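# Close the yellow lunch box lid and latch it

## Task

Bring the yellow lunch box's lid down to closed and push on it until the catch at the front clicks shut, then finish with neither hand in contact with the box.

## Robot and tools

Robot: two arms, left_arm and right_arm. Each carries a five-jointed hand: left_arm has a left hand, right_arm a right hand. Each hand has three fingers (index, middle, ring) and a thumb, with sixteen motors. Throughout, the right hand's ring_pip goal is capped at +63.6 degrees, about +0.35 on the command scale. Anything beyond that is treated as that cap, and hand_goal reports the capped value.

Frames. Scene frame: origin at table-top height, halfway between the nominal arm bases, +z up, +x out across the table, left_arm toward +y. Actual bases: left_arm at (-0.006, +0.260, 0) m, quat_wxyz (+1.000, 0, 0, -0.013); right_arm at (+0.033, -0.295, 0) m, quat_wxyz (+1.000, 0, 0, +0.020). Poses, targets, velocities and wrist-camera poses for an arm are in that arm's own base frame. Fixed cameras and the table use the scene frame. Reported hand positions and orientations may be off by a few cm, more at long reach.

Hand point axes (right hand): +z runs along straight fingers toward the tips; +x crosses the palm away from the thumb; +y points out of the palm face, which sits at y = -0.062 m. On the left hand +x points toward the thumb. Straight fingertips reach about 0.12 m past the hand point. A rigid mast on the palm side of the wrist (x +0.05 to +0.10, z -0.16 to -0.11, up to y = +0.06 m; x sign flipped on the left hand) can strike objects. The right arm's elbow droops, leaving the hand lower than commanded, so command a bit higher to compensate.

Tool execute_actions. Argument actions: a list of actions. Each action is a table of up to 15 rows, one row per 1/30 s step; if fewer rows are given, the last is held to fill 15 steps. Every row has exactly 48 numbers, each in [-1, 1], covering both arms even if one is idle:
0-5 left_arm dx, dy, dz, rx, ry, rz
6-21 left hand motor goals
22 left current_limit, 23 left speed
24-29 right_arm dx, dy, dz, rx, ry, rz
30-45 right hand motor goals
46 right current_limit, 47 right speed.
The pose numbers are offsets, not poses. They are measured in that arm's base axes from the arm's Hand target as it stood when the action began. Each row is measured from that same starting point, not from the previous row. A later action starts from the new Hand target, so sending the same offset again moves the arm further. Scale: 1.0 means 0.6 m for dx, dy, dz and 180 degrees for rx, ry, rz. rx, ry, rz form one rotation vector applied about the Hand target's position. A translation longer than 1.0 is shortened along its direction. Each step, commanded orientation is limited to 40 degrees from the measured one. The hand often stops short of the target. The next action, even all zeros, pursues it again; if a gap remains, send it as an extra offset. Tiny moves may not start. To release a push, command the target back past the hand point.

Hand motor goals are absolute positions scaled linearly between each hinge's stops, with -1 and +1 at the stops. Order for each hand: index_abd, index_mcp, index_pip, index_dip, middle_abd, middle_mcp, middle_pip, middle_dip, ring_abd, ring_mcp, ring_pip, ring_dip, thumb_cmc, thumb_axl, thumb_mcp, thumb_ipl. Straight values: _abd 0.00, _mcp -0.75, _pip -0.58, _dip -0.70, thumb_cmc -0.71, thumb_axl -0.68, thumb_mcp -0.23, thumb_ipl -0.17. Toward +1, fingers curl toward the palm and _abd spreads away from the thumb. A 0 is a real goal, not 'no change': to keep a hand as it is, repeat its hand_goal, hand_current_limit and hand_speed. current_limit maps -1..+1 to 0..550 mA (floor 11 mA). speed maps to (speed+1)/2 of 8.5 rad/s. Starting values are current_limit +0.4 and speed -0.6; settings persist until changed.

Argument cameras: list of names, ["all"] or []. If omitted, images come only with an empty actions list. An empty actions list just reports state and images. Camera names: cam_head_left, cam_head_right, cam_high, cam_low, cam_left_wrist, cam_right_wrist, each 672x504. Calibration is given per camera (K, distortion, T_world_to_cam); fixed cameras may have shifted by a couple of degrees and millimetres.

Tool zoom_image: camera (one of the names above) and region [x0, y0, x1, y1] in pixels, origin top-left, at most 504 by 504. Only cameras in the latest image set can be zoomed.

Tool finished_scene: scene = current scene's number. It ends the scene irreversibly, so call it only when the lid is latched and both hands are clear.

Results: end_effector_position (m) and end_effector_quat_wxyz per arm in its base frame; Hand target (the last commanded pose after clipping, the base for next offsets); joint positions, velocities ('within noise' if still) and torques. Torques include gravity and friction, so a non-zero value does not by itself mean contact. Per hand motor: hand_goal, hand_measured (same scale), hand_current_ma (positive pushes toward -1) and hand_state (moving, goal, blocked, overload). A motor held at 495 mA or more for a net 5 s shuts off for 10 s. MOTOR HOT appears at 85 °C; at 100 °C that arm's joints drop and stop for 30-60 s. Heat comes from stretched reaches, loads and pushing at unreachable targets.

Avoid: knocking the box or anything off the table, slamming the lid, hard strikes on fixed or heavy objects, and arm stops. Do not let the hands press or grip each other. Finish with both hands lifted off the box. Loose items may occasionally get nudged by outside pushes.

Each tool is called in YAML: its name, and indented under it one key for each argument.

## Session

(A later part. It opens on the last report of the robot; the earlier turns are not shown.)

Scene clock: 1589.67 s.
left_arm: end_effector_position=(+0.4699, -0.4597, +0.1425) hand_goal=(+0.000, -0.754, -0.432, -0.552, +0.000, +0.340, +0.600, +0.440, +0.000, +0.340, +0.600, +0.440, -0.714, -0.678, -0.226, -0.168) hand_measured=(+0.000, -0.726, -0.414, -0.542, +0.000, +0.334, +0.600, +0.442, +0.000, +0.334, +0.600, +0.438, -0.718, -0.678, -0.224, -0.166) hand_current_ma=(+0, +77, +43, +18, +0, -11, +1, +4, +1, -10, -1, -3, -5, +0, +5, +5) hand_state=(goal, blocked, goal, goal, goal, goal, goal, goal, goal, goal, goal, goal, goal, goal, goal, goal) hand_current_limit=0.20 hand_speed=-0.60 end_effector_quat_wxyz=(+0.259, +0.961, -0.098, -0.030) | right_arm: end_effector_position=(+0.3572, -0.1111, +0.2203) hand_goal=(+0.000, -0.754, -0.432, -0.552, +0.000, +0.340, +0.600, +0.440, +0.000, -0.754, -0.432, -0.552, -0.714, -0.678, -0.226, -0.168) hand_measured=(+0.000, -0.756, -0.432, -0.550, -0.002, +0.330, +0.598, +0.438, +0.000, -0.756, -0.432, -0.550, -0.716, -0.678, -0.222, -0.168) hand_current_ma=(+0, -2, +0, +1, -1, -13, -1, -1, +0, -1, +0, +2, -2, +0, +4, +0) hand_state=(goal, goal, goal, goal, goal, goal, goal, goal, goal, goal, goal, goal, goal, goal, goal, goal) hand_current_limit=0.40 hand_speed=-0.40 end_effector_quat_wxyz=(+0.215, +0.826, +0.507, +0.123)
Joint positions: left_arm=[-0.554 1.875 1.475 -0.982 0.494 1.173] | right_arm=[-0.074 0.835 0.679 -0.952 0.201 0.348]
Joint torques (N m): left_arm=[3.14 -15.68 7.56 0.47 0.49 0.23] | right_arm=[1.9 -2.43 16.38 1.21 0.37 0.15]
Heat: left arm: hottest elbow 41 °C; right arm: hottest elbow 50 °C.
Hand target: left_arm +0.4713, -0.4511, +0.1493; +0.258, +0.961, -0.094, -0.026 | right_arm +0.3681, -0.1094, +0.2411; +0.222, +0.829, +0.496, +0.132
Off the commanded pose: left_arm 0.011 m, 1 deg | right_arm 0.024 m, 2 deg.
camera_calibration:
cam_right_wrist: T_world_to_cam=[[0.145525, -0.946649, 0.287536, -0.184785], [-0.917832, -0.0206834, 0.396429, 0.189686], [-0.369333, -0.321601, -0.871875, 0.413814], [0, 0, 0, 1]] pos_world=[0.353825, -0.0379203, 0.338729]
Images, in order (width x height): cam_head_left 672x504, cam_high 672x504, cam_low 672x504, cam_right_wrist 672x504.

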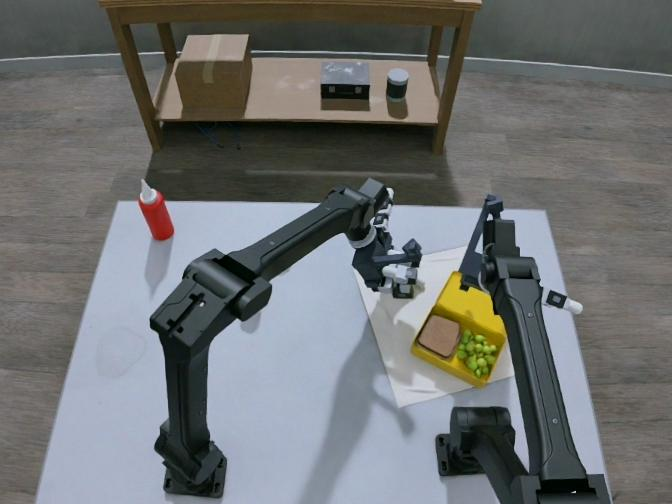

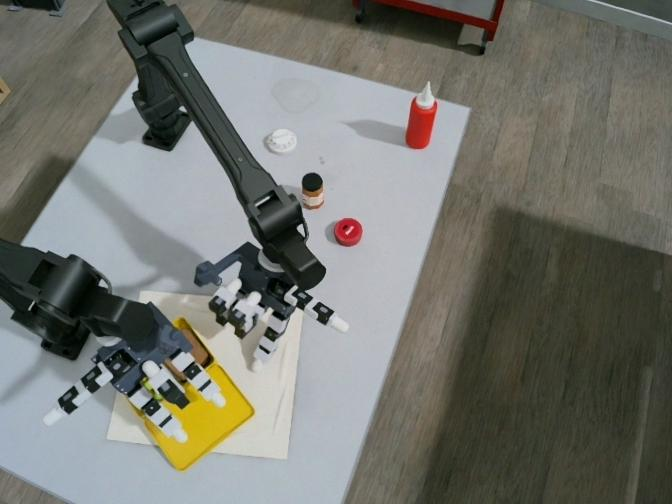

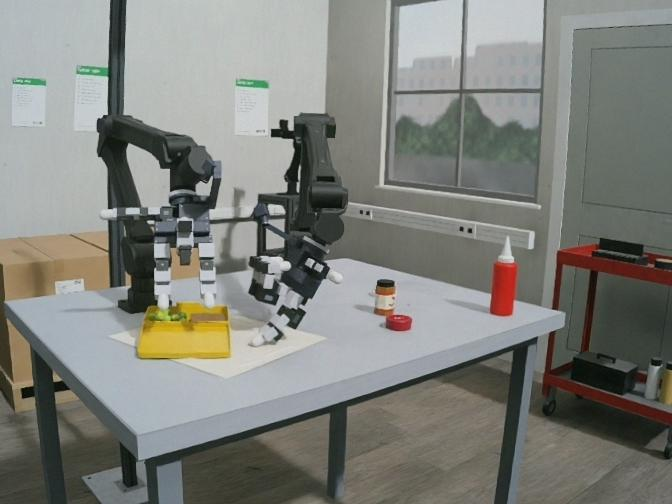

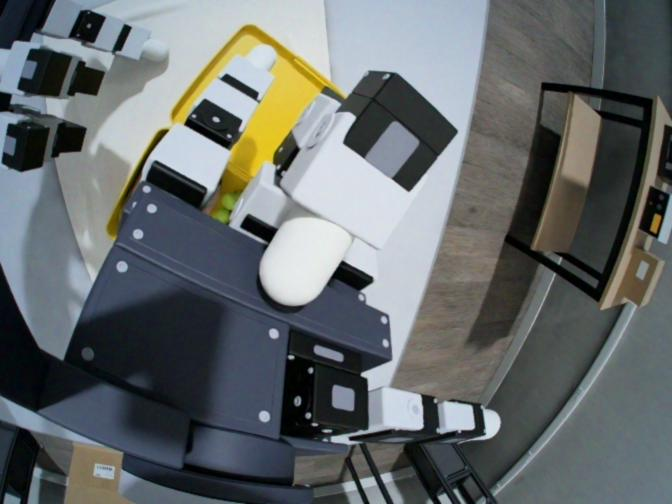

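execute_actions:
  actions:
    - [[0,0.0,0,0,0,0,0,-0.753,-0.431,-0.551,0,0.34,0.6,0.44,0,0.34,0.6,0.44,-0.714,-0.678,-0.226,-0.168,0.2,-0.6,-0.012,-0.0157,-0.1,0,0,0,0,-0.753,-0.431,-0.551,0,0.34,0.6,0.44,0,-0.753,-0.431,-0.551,-0.714,-0.678,-0.226,-0.168,0.4,-0.4]]
    - [[0,0.0,0,0,0,0,0,-0.753,-0.431,-0.551,0,0.34,0.6,0.44,0,0.34,0.6,0.44,-0.714,-0.678,-0.226,-0.168,0.2,-0.6,0,0,-0.06,0,0,0,0,-0.753,-0.431,-0.551,0,0.34,0.6,0.44,0,-0.753,-0.431,-0.551,-0.714,-0.678,-0.226,-0.168,0.4,-0.4]]
  cameras: ["cam_low","cam_high","cam_right_wrist"]

zoom_image:
  camera: "cam_high"
  region: [100, 300, 300, 480]

zoom_image:
  camera: "cam_low"
  region: [110, 270, 280, 370]

zoom_image:
  camera: "cam_right_wrist"
  region: [120, 0, 400, 210]

Scene clock: 1601.00 s.
left_arm: end_effector_position=(+0.4699, -0.4597, +0.1425) hand_goal=(+0.000, -0.754, -0.432, -0.552, +0.000, +0.340, +0.600, +0.440, +0.000, +0.340, +0.600, +0.440, -0.714, -0.678, -0.226, -0.168) hand_measured=(+0.000, -0.726, -0.414, -0.542, +0.000, +0.334, +0.600, +0.442, +0.000, +0.334, +0.600, +0.438, -0.718, -0.678, -0.224, -0.166) hand_current_ma=(+0, +77, +43, +18, +0, -11, +1, +4, +1, -10, -1, -3, -5, +0, +5, +5) hand_state=(goal, blocked, goal, goal, goal, goal, goal, goal, goal, goal, goal, goal, goal, goal, goal, goal) hand_current_limit=0.20 hand_speed=-0.60 end_effector_quat_wxyz=(+0.259, +0.961, -0.098, -0.030) | right_arm: end_effector_position=(+0.3594, -0.1142, +0.1467) hand_goal=(+0.000, -0.754, -0.432, -0.552, +0.000, +0.340, +0.600, +0.440, +0.000, -0.754, -0.432, -0.552, -0.714, -0.678, -0.226, -0.168) hand_measured=(+0.000, -0.756, -0.432, -0.550, -0.002, +0.330, +0.598, +0.438, +0.000, -0.756, -0.432, -0.550, -0.716, -0.678, -0.222, -0.168) hand_current_ma=(+0, -2, +0, +1, -1, -13, -1, -1, +0, -2, +0, +2, -2, +0, +4, +0) hand_state=(goal, goal, goal, goal, goal, goal, goal, goal, goal, goal, goal, goal, goal, goal, goal, goal) hand_current_limit=0.40 hand_speed=-0.40 end_effector_quat_wxyz=(+0.221, +0.826, +0.501, +0.132)
Joint positions: left_arm=[-0.554 1.875 1.475 -0.982 0.494 1.173] | right_arm=[-0.083 0.912 0.505 -0.679 0.198 0.348]
Joint torques (N m): left_arm=[3.19 -15.79 7.54 0.46 0.48 0.23] | right_arm=[-0.15 -2.67 11.52 2.13 0.11 -0.04]
Heat: left arm: hottest elbow 41 °C; right arm: hottest elbow 52 °C.
Hand target: left_arm +0.4713, -0.4511, +0.1493; +0.258, +0.961, -0.094, -0.026 | right_arm +0.3609, -0.1187, +0.1451; +0.222, +0.828, +0.497, +0.132
Off the commanded pose: left_arm 0.011 m, 1 deg | right_arm 0.005 m, 1 deg.
camera_calibration:
cam_right_wrist: T_world_to_cam=[[0.131359, -0.94809, 0.289602, -0.162265], [-0.926609, -0.0135982, 0.37578, 0.227866], [-0.352335, -0.31771, -0.880296, 0.344998], [0, 0, 0, 1]] pos_world=[0.354013, -0.041134, 0.265065]
Images, in order (width x height): cam_high 672x504, cam_low 672x504, cam_right_wrist 672x504.

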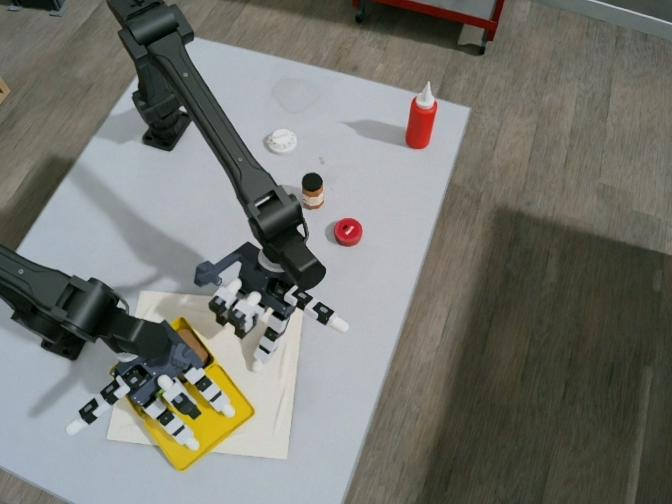

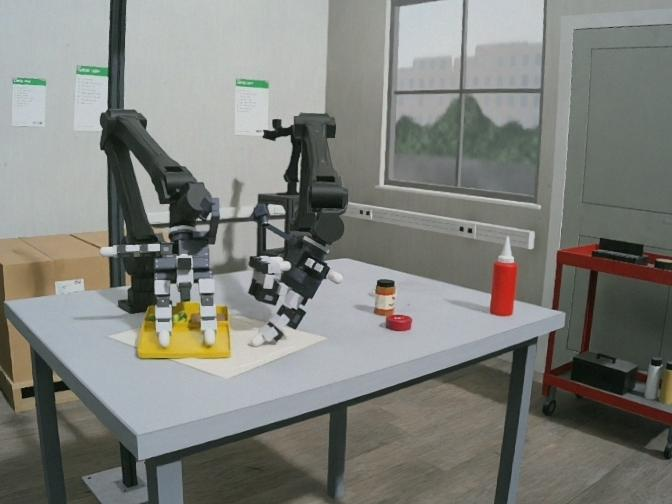

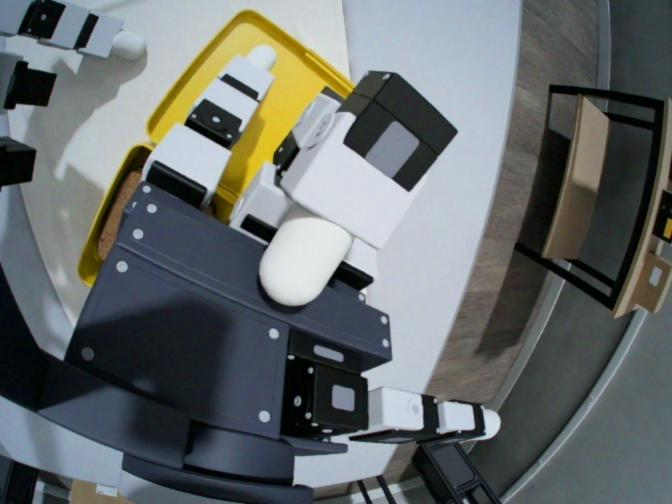

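Scaled by 2.520 from the camera's 672x504 image, which has a finer 960x720 frame.

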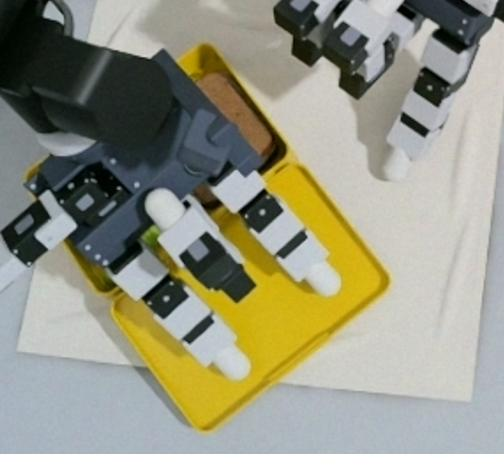

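Scaled by 2.965 from the camera's 672x504 image, which has a finer 960x720 frame.

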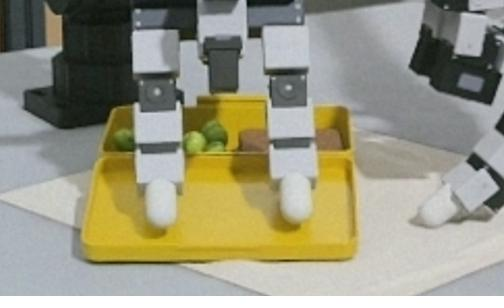

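Scaled by 1.800 from the camera's 672x504 image, which has a finer 960x720 frame.

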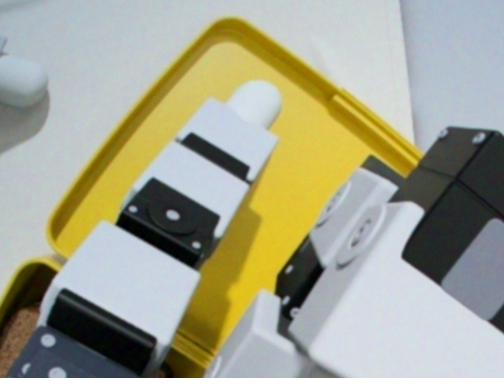

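execute_actions:
  actions:
    - [[0,0.0,0,0,0,0,0,-0.753,-0.431,-0.551,0,0.34,0.6,0.44,0,0.34,0.6,0.44,-0.714,-0.678,-0.226,-0.168,0.2,-0.6,0.025,-0.015,-0.02,0,0,0,0,-0.753,-0.431,-0.551,0,0.34,0.6,0.44,0,-0.753,-0.431,-0.551,-0.714,-0.678,-0.226,-0.168,0.4,-0.4]]
    - [[0,0.0,0,0,0,0,0,-0.753,-0.431,-0.551,0,0.34,0.6,0.44,0,0.34,0.6,0.44,-0.714,-0.678,-0.226,-0.168,0.2,-0.6,0,0,-0.025,0,0,0,0,-0.753,-0.431,-0.551,0,0.34,0.6,0.44,0,-0.753,-0.431,-0.551,-0.714,-0.678,-0.226,-0.168,0.4,-0.4]]
  cameras: ["cam_low","cam_high","cam_right_wrist"]

zoom_image:
  camera: "cam_high"
  region: [140, 360, 280, 480]

zoom_image:
  camera: "cam_low"
  region: [110, 270, 280, 370]

zoom_image:
  camera: "cam_right_wrist"
  region: [170, 0, 370, 150]

Scene clock: 1612.73 s.
left_arm: end_effector_position=(+0.4699, -0.4597, +0.1425) hand_goal=(+0.000, -0.754, -0.432, -0.552, +0.000, +0.340, +0.600, +0.440, +0.000, +0.340, +0.600, +0.440, -0.714, -0.678, -0.226, -0.168) hand_measured=(+0.000, -0.726, -0.414, -0.542, +0.000, +0.334, +0.600, +0.442, +0.000, +0.334, +0.600, +0.438, -0.718, -0.678, -0.224, -0.166) hand_current_ma=(+0, +77, +43, +18, +0, -11, +1, +4, +1, -10, -1, -3, -5, +0, +5, +5) hand_state=(goal, blocked, goal, goal, goal, goal, goal, goal, goal, goal, goal, goal, goal, goal, goal, goal) hand_current_limit=0.20 hand_speed=-0.60 end_effector_quat_wxyz=(+0.259, +0.961, -0.098, -0.030) | right_arm: end_effector_position=(+0.3795, -0.1245, +0.1324) hand_goal=(+0.000, -0.754, -0.432, -0.552, +0.000, +0.340, +0.600, +0.440, +0.000, -0.754, -0.432, -0.552, -0.714, -0.678, -0.226, -0.168) hand_measured=(+0.000, -0.748, -0.426, -0.550, -0.002, +0.330, +0.598, +0.438, +0.000, -0.756, -0.430, -0.550, -0.716, -0.678, -0.222, -0.168) hand_current_ma=(+0, +5, +6, +2, -1, -13, -1, -1, +0, -1, +0, +2, -2, +0, +4, +0) hand_state=(goal, goal, goal, goal, goal, goal, goal, goal, goal, goal, goal, goal, goal, goal, goal, goal) hand_current_limit=0.40 hand_speed=-0.40 end_effector_quat_wxyz=(+0.230, +0.827, +0.493, +0.144)
Joint positions: left_arm=[-0.554 1.875 1.475 -0.982 0.494 1.173] | right_arm=[-0.113 1.009 0.499 -0.542 0.185 0.334]
Joint torques (N m): left_arm=[3.19 -15.74 7.53 0.46 0.49 0.23] | right_arm=[-0.15 -2.55 9.76 2.11 0 -0.17]
Heat: left arm: hottest elbow 40 °C; right arm: hottest elbow 52 °C.
Hand target: left_arm +0.4713, -0.4511, +0.1493; +0.258, +0.961, -0.094, -0.026 | right_arm +0.3759, -0.1277, +0.1181; +0.222, +0.829, +0.497, +0.132
Off the commanded pose: left_arm 0.011 m, 1 deg | right_arm 0.015 m, 2 deg.
camera_calibration:
cam_right_wrist: T_world_to_cam=[[0.111295, -0.949695, 0.292732, -0.163569], [-0.93818, -0.00325454, 0.346133, 0.261299], [-0.327769, -0.313158, -0.891347, 0.329028], [0, 0, 0, 1]] pos_world=[0.371195, -0.0514526, 0.250716]
Images, in order (width x height): cam_high 672x504, cam_low 672x504, cam_right_wrist 672x504.

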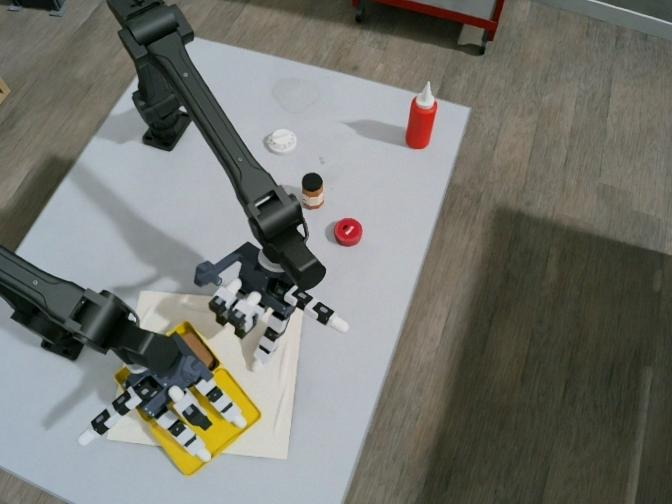

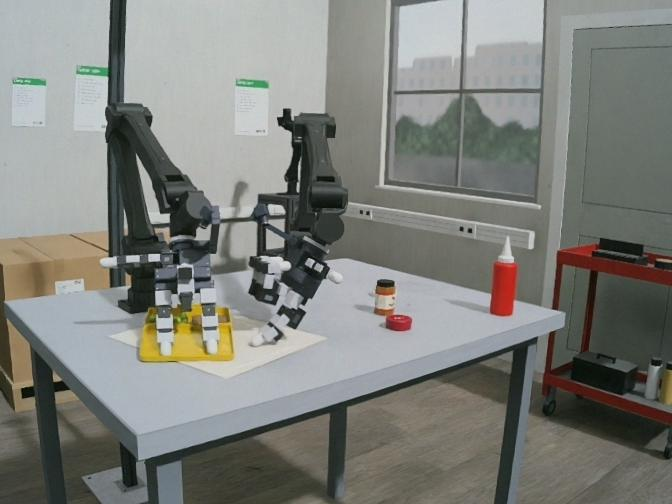

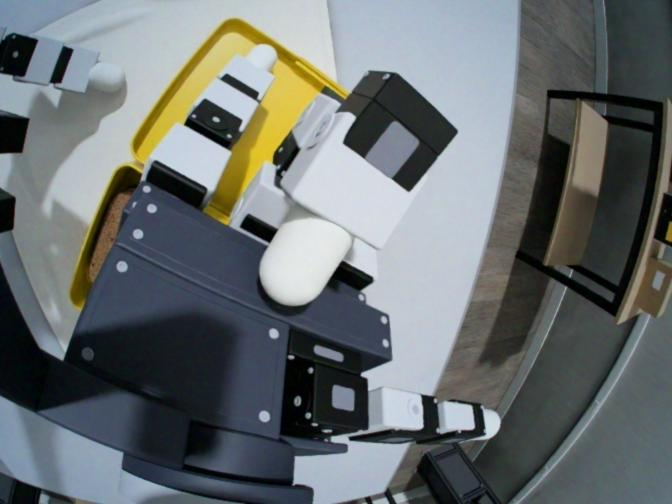

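Scaled by 3.600 from the camera's 672x504 image, which has a finer 960x720 frame.

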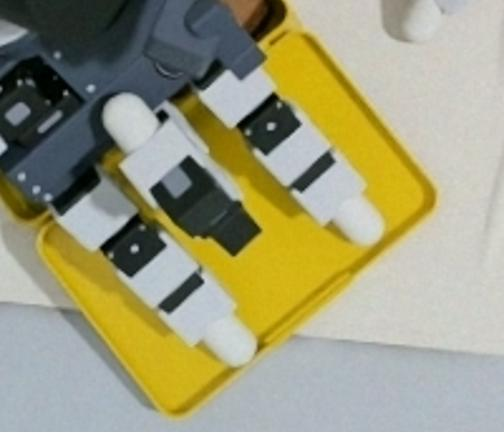

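Scaled by 2.965 from the camera's 672x504 image, which has a finer 960x720 frame.

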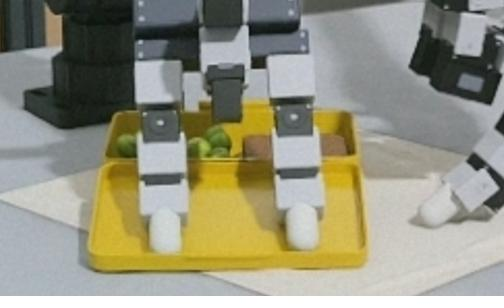

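Scaled by 2.520 from the camera's 672x504 image, which has a finer 960x720 frame.

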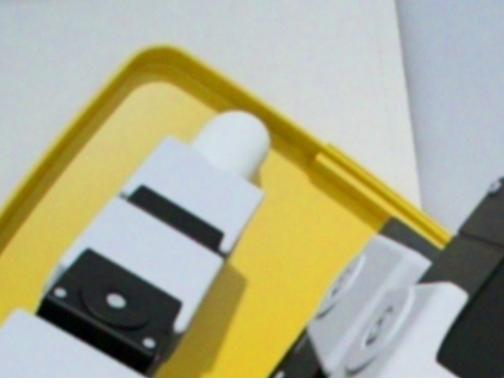

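execute_actions:
  actions:
    - [[0,0.0,0,0,0,0,0,-0.753,-0.431,-0.551,0,0.34,0.6,0.44,0,0.34,0.6,0.44,-0.714,-0.678,-0.226,-0.168,0.2,-0.6,0,0,0,0,0,0,0,-0.6,-0.431,-0.551,0,0.34,0.6,0.44,0,-0.6,-0.431,-0.551,-0.714,-0.678,-0.226,-0.168,-0.1,-0.85]]
    - [[0,0.0,0,0,0,0,0,-0.753,-0.431,-0.551,0,0.34,0.6,0.44,0,0.34,0.6,0.44,-0.714,-0.678,-0.226,-0.168,0.2,-0.6,0,0,0.0,0,0,0,0,-0.5,-0.431,-0.551,0,0.34,0.6,0.44,0,-0.5,-0.431,-0.551,-0.714,-0.678,-0.226,-0.168,-0.1,-0.85]]
  cameras: ["cam_low","cam_high","cam_right_wrist"]

zoom_image:
  camera: "cam_high"
  region: [140, 360, 280, 480]

zoom_image:
  camera: "cam_low"
  region: [110, 270, 280, 370]

zoom_image:
  camera: "cam_right_wrist"
  region: [170, 0, 370, 150]

Scene clock: 1618.93 s.
left_arm: end_effector_position=(+0.4699, -0.4597, +0.1425) hand_goal=(+0.000, -0.754, -0.432, -0.552, +0.000, +0.340, +0.600, +0.440, +0.000, +0.340, +0.600, +0.440, -0.714, -0.678, -0.226, -0.168) hand_measured=(+0.000, -0.726, -0.414, -0.542, +0.000, +0.334, +0.600, +0.442, +0.000, +0.334, +0.600, +0.438, -0.718, -0.678, -0.224, -0.166) hand_current_ma=(+0, +77, +43, +18, +0, -11, +1, +4, +1, -10, -1, -3, -5, +0, +5, +5) hand_state=(goal, blocked, goal, goal, goal, goal, goal, goal, goal, goal, goal, goal, goal, goal, goal, goal) hand_current_limit=0.20 hand_speed=-0.60 end_effector_quat_wxyz=(+0.259, +0.961, -0.098, -0.030) | right_arm: end_effector_position=(+0.3765, -0.1237, +0.1234) hand_goal=(+0.000, -0.500, -0.432, -0.552, +0.000, +0.340, +0.600, +0.440, +0.000, -0.500, -0.432, -0.552, -0.714, -0.678, -0.226, -0.168) hand_measured=(+0.000, -0.516, -0.438, -0.554, -0.002, +0.330, +0.598, +0.438, +0.000, -0.516, -0.432, -0.550, -0.716, -0.678, -0.222, -0.168) hand_current_ma=(+0, -24, -6, -2, -1, -13, -1, -1, +0, -23, +0, +2, -2, +0, +4, +0) hand_state=(goal, goal, goal, goal, goal, goal, goal, goal, goal, goal, goal, goal, goal, goal, goal, goal) hand_current_limit=-0.10 hand_speed=-0.85 end_effector_quat_wxyz=(+0.222, +0.829, +0.495, +0.137)
Joint positions: left_arm=[-0.554 1.875 1.475 -0.982 0.494 1.173] | right_arm=[-0.113 1.021 0.49 -0.542 0.182 0.333]
Joint torques (N m): left_arm=[3.25 -15.79 7.53 0.47 0.48 0.23] | right_arm=[-0.21 -3.31 10.52 2.15 0.15 -0.17]
Heat: left arm: hottest elbow 40 °C; right arm: hottest elbow 51 °C.
Hand target: left_arm +0.4713, -0.4511, +0.1493; +0.258, +0.961, -0.094, -0.026 | right_arm +0.3760, -0.1278, +0.1182; +0.222, +0.828, +0.497, +0.132
Off the commanded pose: left_arm 0.011 m, 1 deg | right_arm 0.007 m, 1 deg.
camera_calibration:
cam_right_wrist: T_world_to_cam=[[0.119078, -0.950889, 0.28571, -0.162019], [-0.930936, -0.00687373, 0.365118, 0.256176], [-0.345223, -0.309456, -0.886035, 0.32654], [0, 0, 0, 1]] pos_world=[0.370506, -0.0512519, 0.242082]
Images, in order (width x height): cam_high 672x504, cam_low 672x504, cam_right_wrist 672x504.

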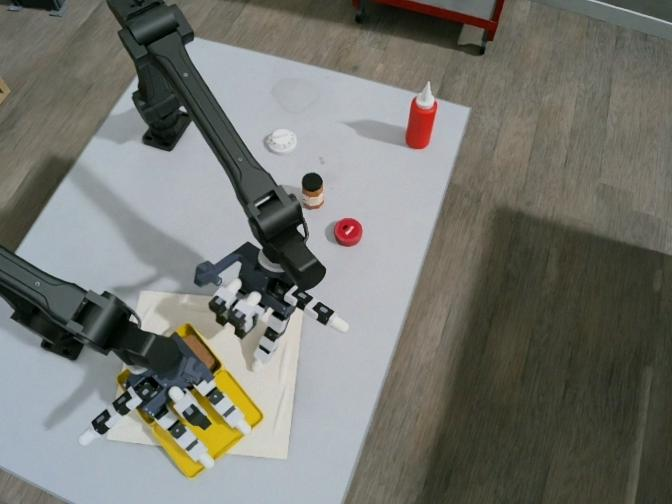

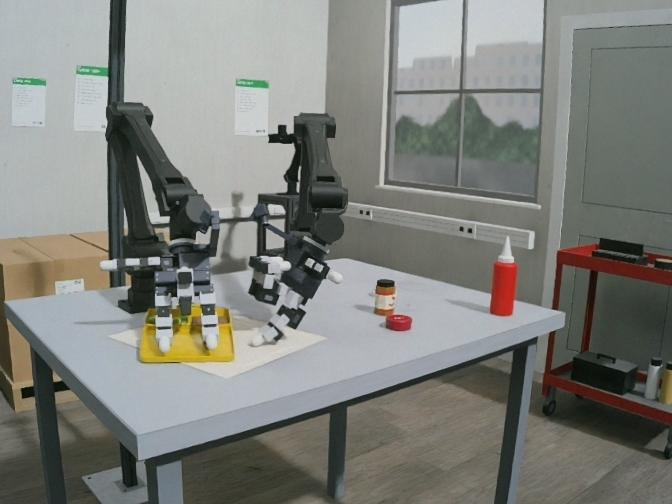

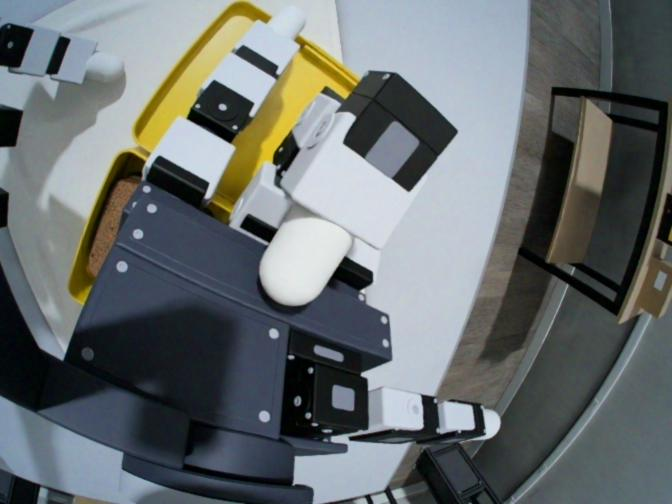

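Scaled by 3.600 from the camera's 672x504 image, which has a finer 960x720 frame.

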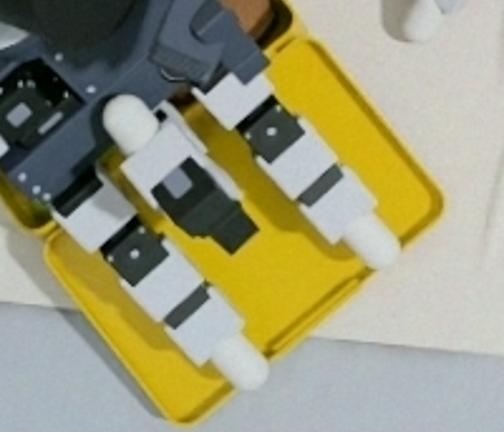

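Scaled by 2.965 from the camera's 672x504 image, which has a finer 960x720 frame.

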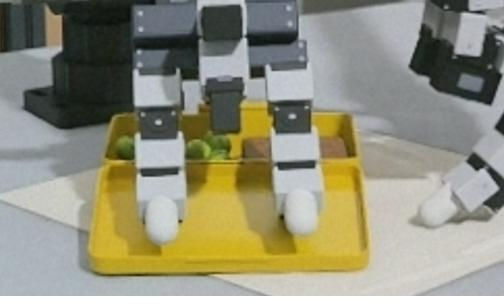

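Scaled by 2.520 from the camera's 672x504 image, which has a finer 960x720 frame.

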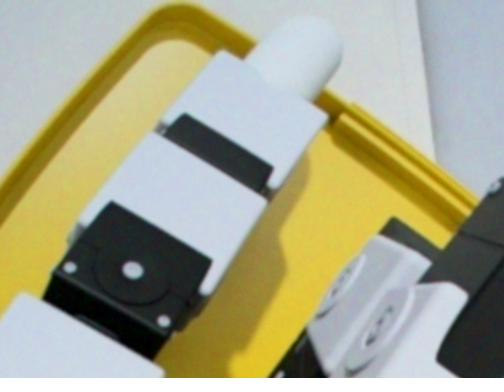

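execute_actions:
  actions:
    - [[0,0.0,0,0,0,0,0,-0.753,-0.431,-0.551,0,0.34,0.6,0.44,0,0.34,0.6,0.44,-0.714,-0.678,-0.226,-0.168,0.2,-0.6,0,0,0.08,0,0,0,0,-0.863,-0.431,-0.551,0,0.34,0.6,0.44,0,-0.863,-0.431,-0.551,-0.714,-0.678,-0.226,-0.168,0.4,-0.5]]
    - [[0,0.0,0,0,0,0,0,-0.753,-0.431,-0.551,0,0.34,0.6,0.44,0,0.34,0.6,0.44,-0.714,-0.678,-0.226,-0.168,0.2,-0.6,0.05,-0.023,0.03,0.0658,0.1223,0.0,0,-0.863,-0.431,-0.551,0,0.34,0.6,0.44,0,-0.863,-0.431,-0.551,-0.714,-0.678,-0.226,-0.168,0.4,-0.5]]
    - [[0,0.0,0,0,0,0,0,-0.753,-0.431,-0.551,0,0.34,0.6,0.44,0,0.34,0.6,0.44,-0.714,-0.678,-0.226,-0.168,0.2,-0.6,0.061,-0.0235,0,0,0,0,0,-0.863,-0.431,-0.551,0,0.34,0.6,0.44,0,-0.863,-0.431,-0.551,-0.714,-0.678,-0.226,-0.168,0.4,-0.5]]
    - [[0,0.0,0,0,0,0,0,-0.753,-0.431,-0.551,0,0.34,0.6,0.44,0,0.34,0.6,0.44,-0.714,-0.678,-0.226,-0.168,0.2,-0.6,0,0,-0.06,0,0,0,0,-0.863,-0.431,-0.551,0,0.34,0.6,0.44,0,-0.863,-0.431,-0.551,-0.714,-0.678,-0.226,-0.168,0.4,-0.5]]
  cameras: ["cam_low","cam_high","cam_right_wrist"]

zoom_image:
  camera: "cam_high"
  region: [140, 360, 280, 480]

zoom_image:
  camera: "cam_low"
  region: [110, 270, 280, 370]

Scene clock: 1641.20 s.
left_arm: end_effector_position=(+0.4699, -0.4597, +0.1425) hand_goal=(+0.000, -0.754, -0.432, -0.552, +0.000, +0.340, +0.600, +0.440, +0.000, +0.340, +0.600, +0.440, -0.714, -0.678, -0.226, -0.168) hand_measured=(+0.000, -0.726, -0.414, -0.542, +0.000, +0.334, +0.600, +0.442, +0.000, +0.334, +0.600, +0.438, -0.718, -0.678, -0.224, -0.166) hand_current_ma=(+0, +77, +43, +18, +0, -11, +1, +4, +1, -10, -1, -3, -5, +0, +5, +5) hand_state=(goal, blocked, goal, goal, goal, goal, goal, goal, goal, goal, goal, goal, goal, goal, goal, goal) hand_current_limit=0.20 hand_speed=-0.60 end_effector_quat_wxyz=(+0.259, +0.961, -0.098, -0.030) | right_arm: end_effector_position=(+0.4427, -0.1510, +0.1556) hand_goal=(+0.000, -0.864, -0.432, -0.552, +0.000, +0.340, +0.600, +0.440, +0.000, -0.864, -0.432, -0.552, -0.714, -0.678, -0.226, -0.168) hand_measured=(+0.000, -0.862, -0.430, -0.550, -0.002, +0.330, +0.598, +0.438, +0.000, -0.862, -0.430, -0.550, -0.716, -0.678, -0.222, -0.168) hand_current_ma=(+0, +1, +1, +1, -1, -13, -1, -1, +0, +1, +1, +2, -2, +0, +4, +0) hand_state=(goal, goal, goal, goal, goal, goal, goal, goal, goal, goal, goal, goal, goal, goal, goal, goal) hand_current_limit=0.40 hand_speed=-0.50 end_effector_quat_wxyz=(+0.041, +0.857, +0.513, +0.024)
Joint positions: left_arm=[-0.554 1.875 1.475 -0.982 0.494 1.173] | right_arm=[-0.223 1.348 1.026 -1.157 0.025 0.268]
Joint torques (N m): left_arm=[3.25 -15.85 7.53 0.46 0.48 0.22] | right_arm=[-0.15 -7.47 10.41 1.18 -0.08 -0.13]
Heat: left arm: hottest elbow 40 °C; right arm: hottest elbow 50 °C.
Hand target: left_arm +0.4713, -0.4511, +0.1493; +0.258, +0.961, -0.094, -0.026 | right_arm +0.4425, -0.1557, +0.1481; +0.037, +0.857, +0.514, +0.022
Off the commanded pose: left_arm 0.011 m, 1 deg | right_arm 0.009 m, 0 deg.
camera_calibration:
cam_right_wrist: T_world_to_cam=[[0.180918, -0.982986, 0.0317414, -0.197775], [-0.727552, -0.11205, 0.676841, 0.151389], [-0.661768, -0.145546, -0.735445, 0.510956], [0, 0, 0, 1]] pos_world=[0.484059, -0.10308, 0.279591]
Images, in order (width x height): cam_high 672x504, cam_low 672x504, cam_right_wrist 672x504.

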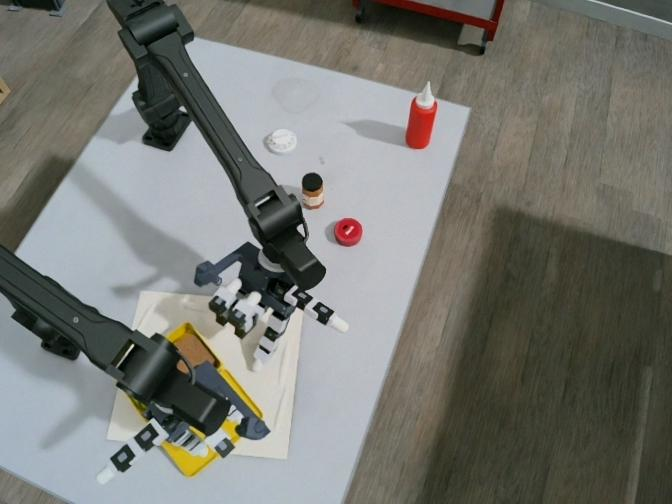

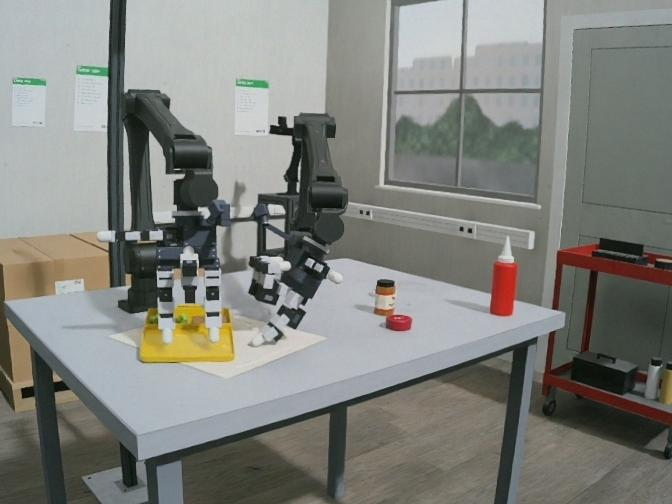

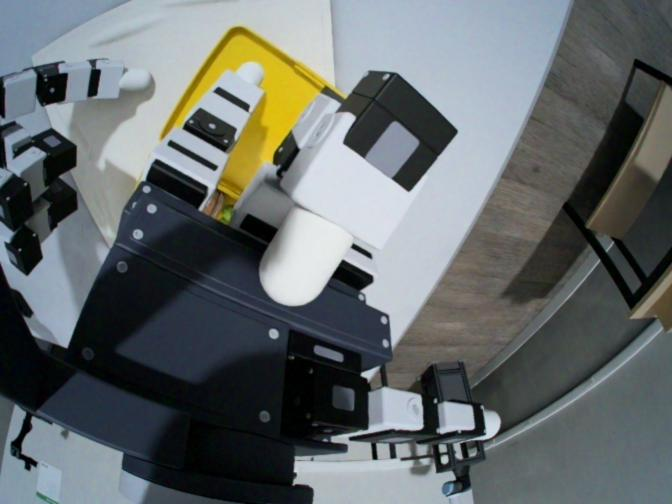

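Scaled by 3.600 from the camera's 672x504 image, which has a finer 960x720 frame.

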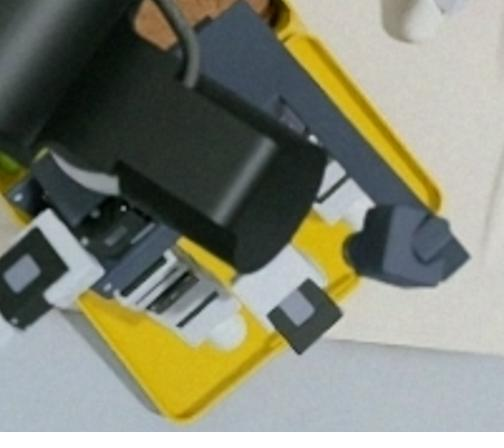

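Scaled by 2.965 from the camera's 672x504 image, which has a finer 960x720 frame.

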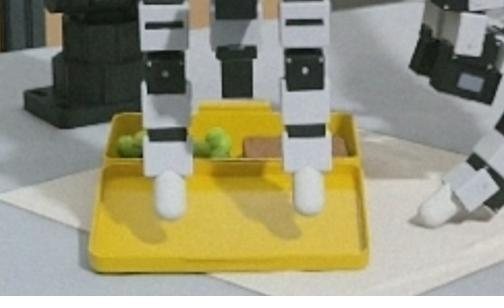

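execute_actions:
  actions:
    - [[0,0.0,0,0,0,0,0,-0.753,-0.431,-0.551,0,0.34,0.6,0.44,0,0.34,0.6,0.44,-0.714,-0.678,-0.226,-0.168,0.2,-0.6,0,0,-0.05,0,0,0,0,-0.863,-0.431,-0.551,0,0.34,0.6,0.44,0,-0.863,-0.431,-0.551,-0.714,-0.678,-0.226,-0.168,0.4,-0.5]]
    - [[0,0.0,0,0,0,0,0,-0.753,-0.431,-0.551,0,0.34,0.6,0.44,0,0.34,0.6,0.44,-0.714,-0.678,-0.226,-0.168,0.2,-0.6,0,0,-0.01,0,0,0,0,-0.863,-0.431,-0.551,0,0.34,0.6,0.44,0,-0.863,-0.431,-0.551,-0.714,-0.678,-0.226,-0.168,0.4,-0.5]]
  cameras: ["cam_low","cam_high","cam_right_wrist"]

zoom_image:
  camera: "cam_low"
  region: [110, 270, 280, 370]

zoom_image:
  camera: "cam_right_wrist"
  region: [150, 0, 350, 150]

Scene clock: 1647.13 s.
left_arm: end_effector_position=(+0.4699, -0.4597, +0.1425) hand_goal=(+0.000, -0.754, -0.432, -0.552, +0.000, +0.340, +0.600, +0.440, +0.000, +0.340, +0.600, +0.440, -0.714, -0.678, -0.226, -0.168) hand_measured=(+0.000, -0.726, -0.414, -0.542, +0.000, +0.334, +0.600, +0.442, +0.000, +0.334, +0.600, +0.438, -0.718, -0.678, -0.224, -0.166) hand_current_ma=(+0, +77, +43, +18, +0, -11, +1, +4, +1, -10, -1, -3, -5, +0, +5, +5) hand_state=(goal, blocked, goal, goal, goal, goal, goal, goal, goal, goal, goal, goal, goal, goal, goal, goal) hand_current_limit=0.20 hand_speed=-0.60 end_effector_quat_wxyz=(+0.259, +0.961, -0.098, -0.030) | right_arm: end_effector_position=(+0.4457, -0.1516, +0.1324) hand_goal=(+0.000, -0.864, -0.432, -0.552, +0.000, +0.340, +0.600, +0.440, +0.000, -0.864, -0.432, -0.552, -0.714, -0.678, -0.226, -0.168) hand_measured=(-0.004, -0.884, -0.440, -0.554, -0.002, +0.330, +0.598, +0.438, +0.000, -0.866, -0.432, -0.550, -0.716, -0.678, -0.222, -0.168) hand_current_ma=(-3, -33, -7, -1, -1, -13, -1, -1, +0, -1, +0, +1, -2, +0, +4, +0) hand_state=(goal, blocked, goal, goal, goal, goal, goal, goal, goal, goal, goal, goal, goal, goal, goal, goal) hand_current_limit=0.40 hand_speed=-0.50 end_effector_quat_wxyz=(+0.048, +0.857, +0.512, +0.032)
Joint positions: left_arm=[-0.554 1.875 1.475 -0.982 0.494 1.173] | right_arm=[-0.223 1.368 0.975 -1.064 0.025 0.268]
Joint torques (N m): left_arm=[3.14 -15.74 7.54 0.46 0.49 0.23] | right_arm=[-0.03 -6.24 9.03 1.54 -0.07 -0.13]
Heat: left arm: hottest elbow 39 °C; right arm: hottest elbow 49 °C.
Hand target: left_arm +0.4713, -0.4511, +0.1493; +0.258, +0.961, -0.094, -0.026 | right_arm +0.4426, -0.1557, +0.1123; +0.038, +0.857, +0.514, +0.022
Off the commanded pose: left_arm 0.011 m, 1 deg | right_arm 0.021 m, 2 deg.
camera_calibration:
cam_right_wrist: T_world_to_cam=[[0.180228, -0.982837, 0.0393591, -0.198844], [-0.741362, -0.109432, 0.662124, 0.177621], [-0.646452, -0.148513, -0.74836, 0.490282], [0, 0, 0, 1]] pos_world=[0.484463, -0.10318, 0.257127]
Images, in order (width x height): cam_high 672x504, cam_low 672x504, cam_right_wrist 672x504.

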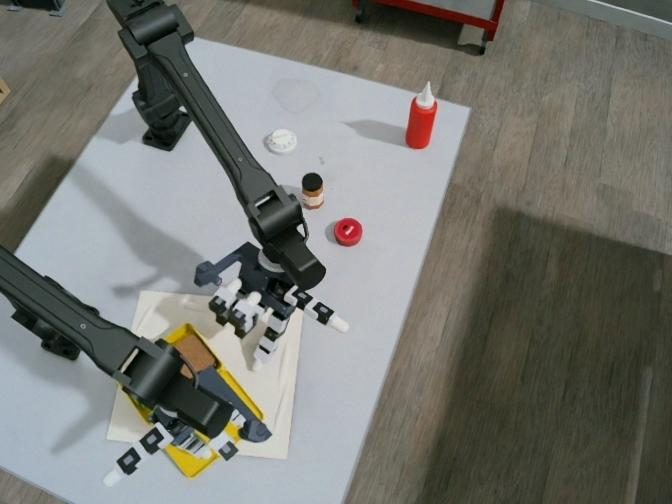

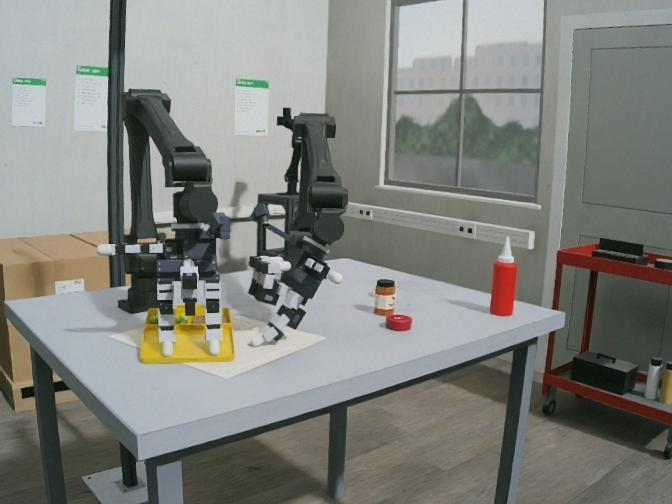

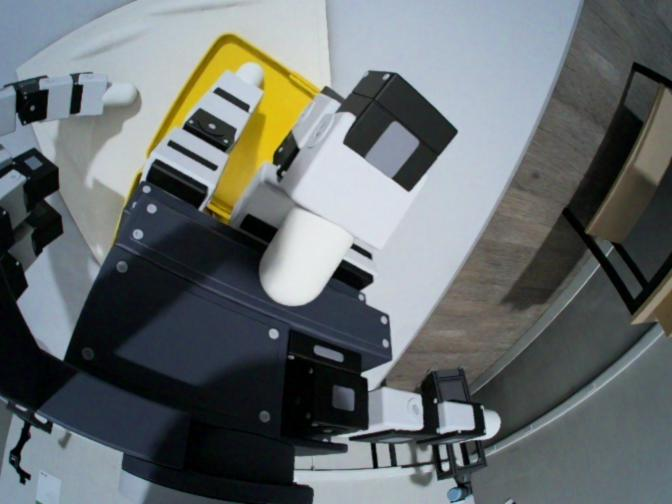

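Scaled by 2.965 from the camera's 672x504 image, which has a finer 960x720 frame.

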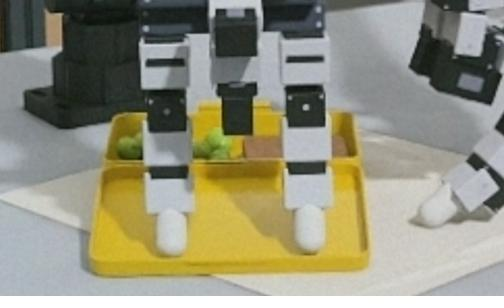

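Scaled by 2.520 from the camera's 672x504 image, which has a finer 960x720 frame.

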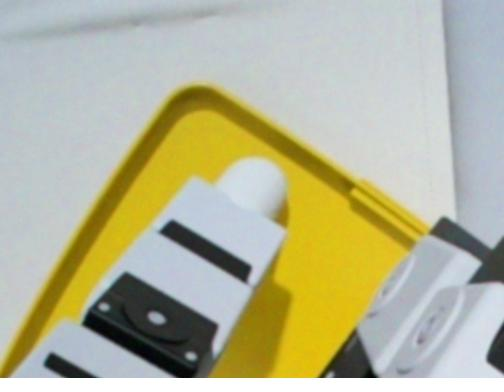

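execute_actions:
  actions:
    - [[0,0.0,0,0,0,0,0,-0.753,-0.431,-0.551,0,0.34,0.6,0.44,0,0.34,0.6,0.44,-0.714,-0.678,-0.226,-0.168,0.2,-0.6,0,0,0,0,0,0,0,-0.75,-0.431,-0.551,0,0.34,0.6,0.44,0,-0.75,-0.431,-0.551,-0.714,-0.678,-0.226,-0.168,-0.3,-0.85]]
    - [[0,0.0,0,0,0,0,0,-0.753,-0.431,-0.551,0,0.34,0.6,0.44,0,0.34,0.6,0.44,-0.714,-0.678,-0.226,-0.168,0.2,-0.6,0,0,0,0,0,0,0,-0.6,-0.431,-0.551,0,0.34,0.6,0.44,0,-0.6,-0.431,-0.551,-0.714,-0.678,-0.226,-0.168,-0.3,-0.85]]
  cameras: ["cam_low","cam_high","cam_right_wrist"]

zoom_image:
  camera: "cam_low"
  region: [110, 270, 280, 370]

zoom_image:
  camera: "cam_right_wrist"
  region: [150, 0, 350, 150]

Scene clock: 1656.33 s.
left_arm: end_effector_position=(+0.4699, -0.4597, +0.1425) hand_goal=(+0.000, -0.754, -0.432, -0.552, +0.000, +0.340, +0.600, +0.440, +0.000, +0.340, +0.600, +0.440, -0.714, -0.678, -0.226, -0.168) hand_measured=(+0.000, -0.726, -0.414, -0.542, +0.000, +0.334, +0.600, +0.442, +0.000, +0.334, +0.600, +0.438, -0.718, -0.678, -0.224, -0.166) hand_current_ma=(+0, +77, +43, +18, +0, -11, +1, +4, +1, -10, -1, -3, -5, +0, +5, +5) hand_state=(goal, blocked, goal, goal, goal, goal, goal, goal, goal, goal, goal, goal, goal, goal, goal, goal) hand_current_limit=0.20 hand_speed=-0.60 end_effector_quat_wxyz=(+0.259, +0.961, -0.098, -0.030) | right_arm: end_effector_position=(+0.4415, -0.1503, +0.1208) hand_goal=(+0.000, -0.600, -0.432, -0.552, +0.000, +0.340, +0.600, +0.440, +0.000, -0.600, -0.432, -0.552, -0.714, -0.678, -0.226, -0.168) hand_measured=(+0.000, -0.642, -0.440, -0.554, -0.002, +0.330, +0.598, +0.438, +0.000, -0.610, -0.436, -0.552, -0.716, -0.678, -0.222, -0.168) hand_current_ma=(+0, -93, -8, -2, -1, -13, -1, -1, +0, -11, -2, +0, -2, +0, +4, +0) hand_state=(goal, blocked, goal, goal, goal, goal, goal, goal, goal, goal, goal, goal, goal, goal, goal, goal) hand_current_limit=-0.30 hand_speed=-0.85 end_effector_quat_wxyz=(+0.039, +0.857, +0.513, +0.025)
Joint positions: left_arm=[-0.554 1.875 1.475 -0.982 0.494 1.173] | right_arm=[-0.223 1.381 0.961 -1.06 0.023 0.268]
Joint torques (N m): left_arm=[3.25 -15.85 7.53 0.46 0.49 0.23] | right_arm=[-0.09 -7.06 10.25 1.4 0.03 -0.13]
Heat: left arm: hottest elbow 39 °C; right arm: hottest elbow 49 °C.
Hand target: left_arm +0.4713, -0.4511, +0.1493; +0.258, +0.961, -0.094, -0.026 | right_arm +0.4425, -0.1556, +0.1121; +0.037, +0.857, +0.514, +0.022
Off the commanded pose: left_arm 0.011 m, 1 deg | right_arm 0.010 m, 0 deg.
camera_calibration:
cam_right_wrist: T_world_to_cam=[[0.181547, -0.98296, 0.0287997, -0.195661], [-0.72684, -0.114401, 0.677212, 0.173445], [-0.662378, -0.143879, -0.735224, 0.485176], [0, 0, 0, 1]] pos_world=[0.482959, -0.102678, 0.244889]
Images, in order (width x height): cam_high 672x504, cam_low 672x504, cam_right_wrist 672x504.

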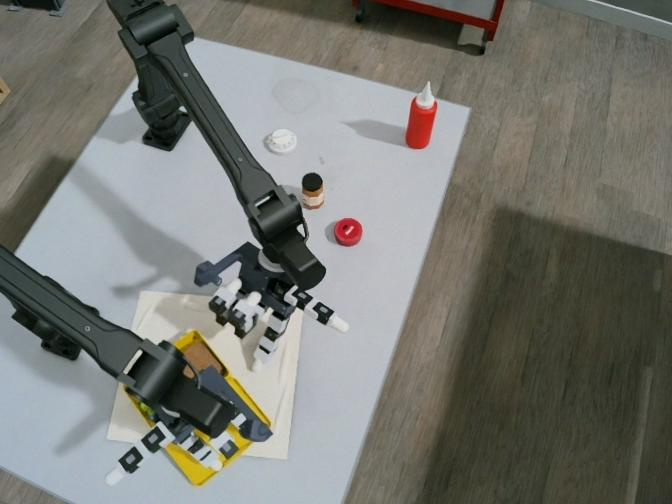

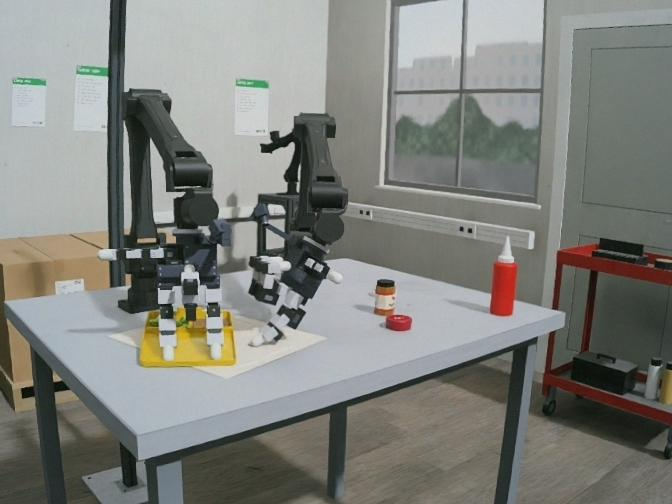

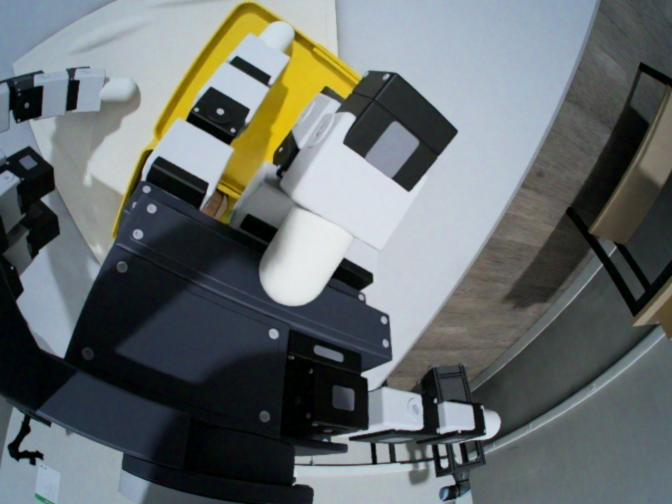

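Scaled by 2.965 from the camera's 672x504 image, which has a finer 960x720 frame.

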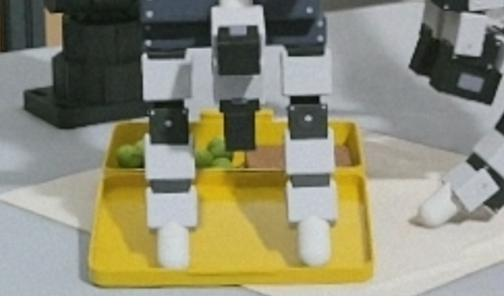

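Scaled by 2.520 from the camera's 672x504 image, which has a finer 960x720 frame.

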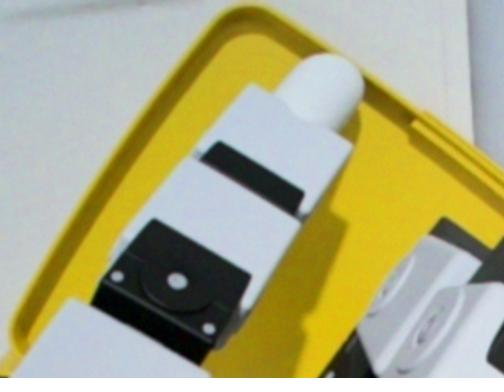

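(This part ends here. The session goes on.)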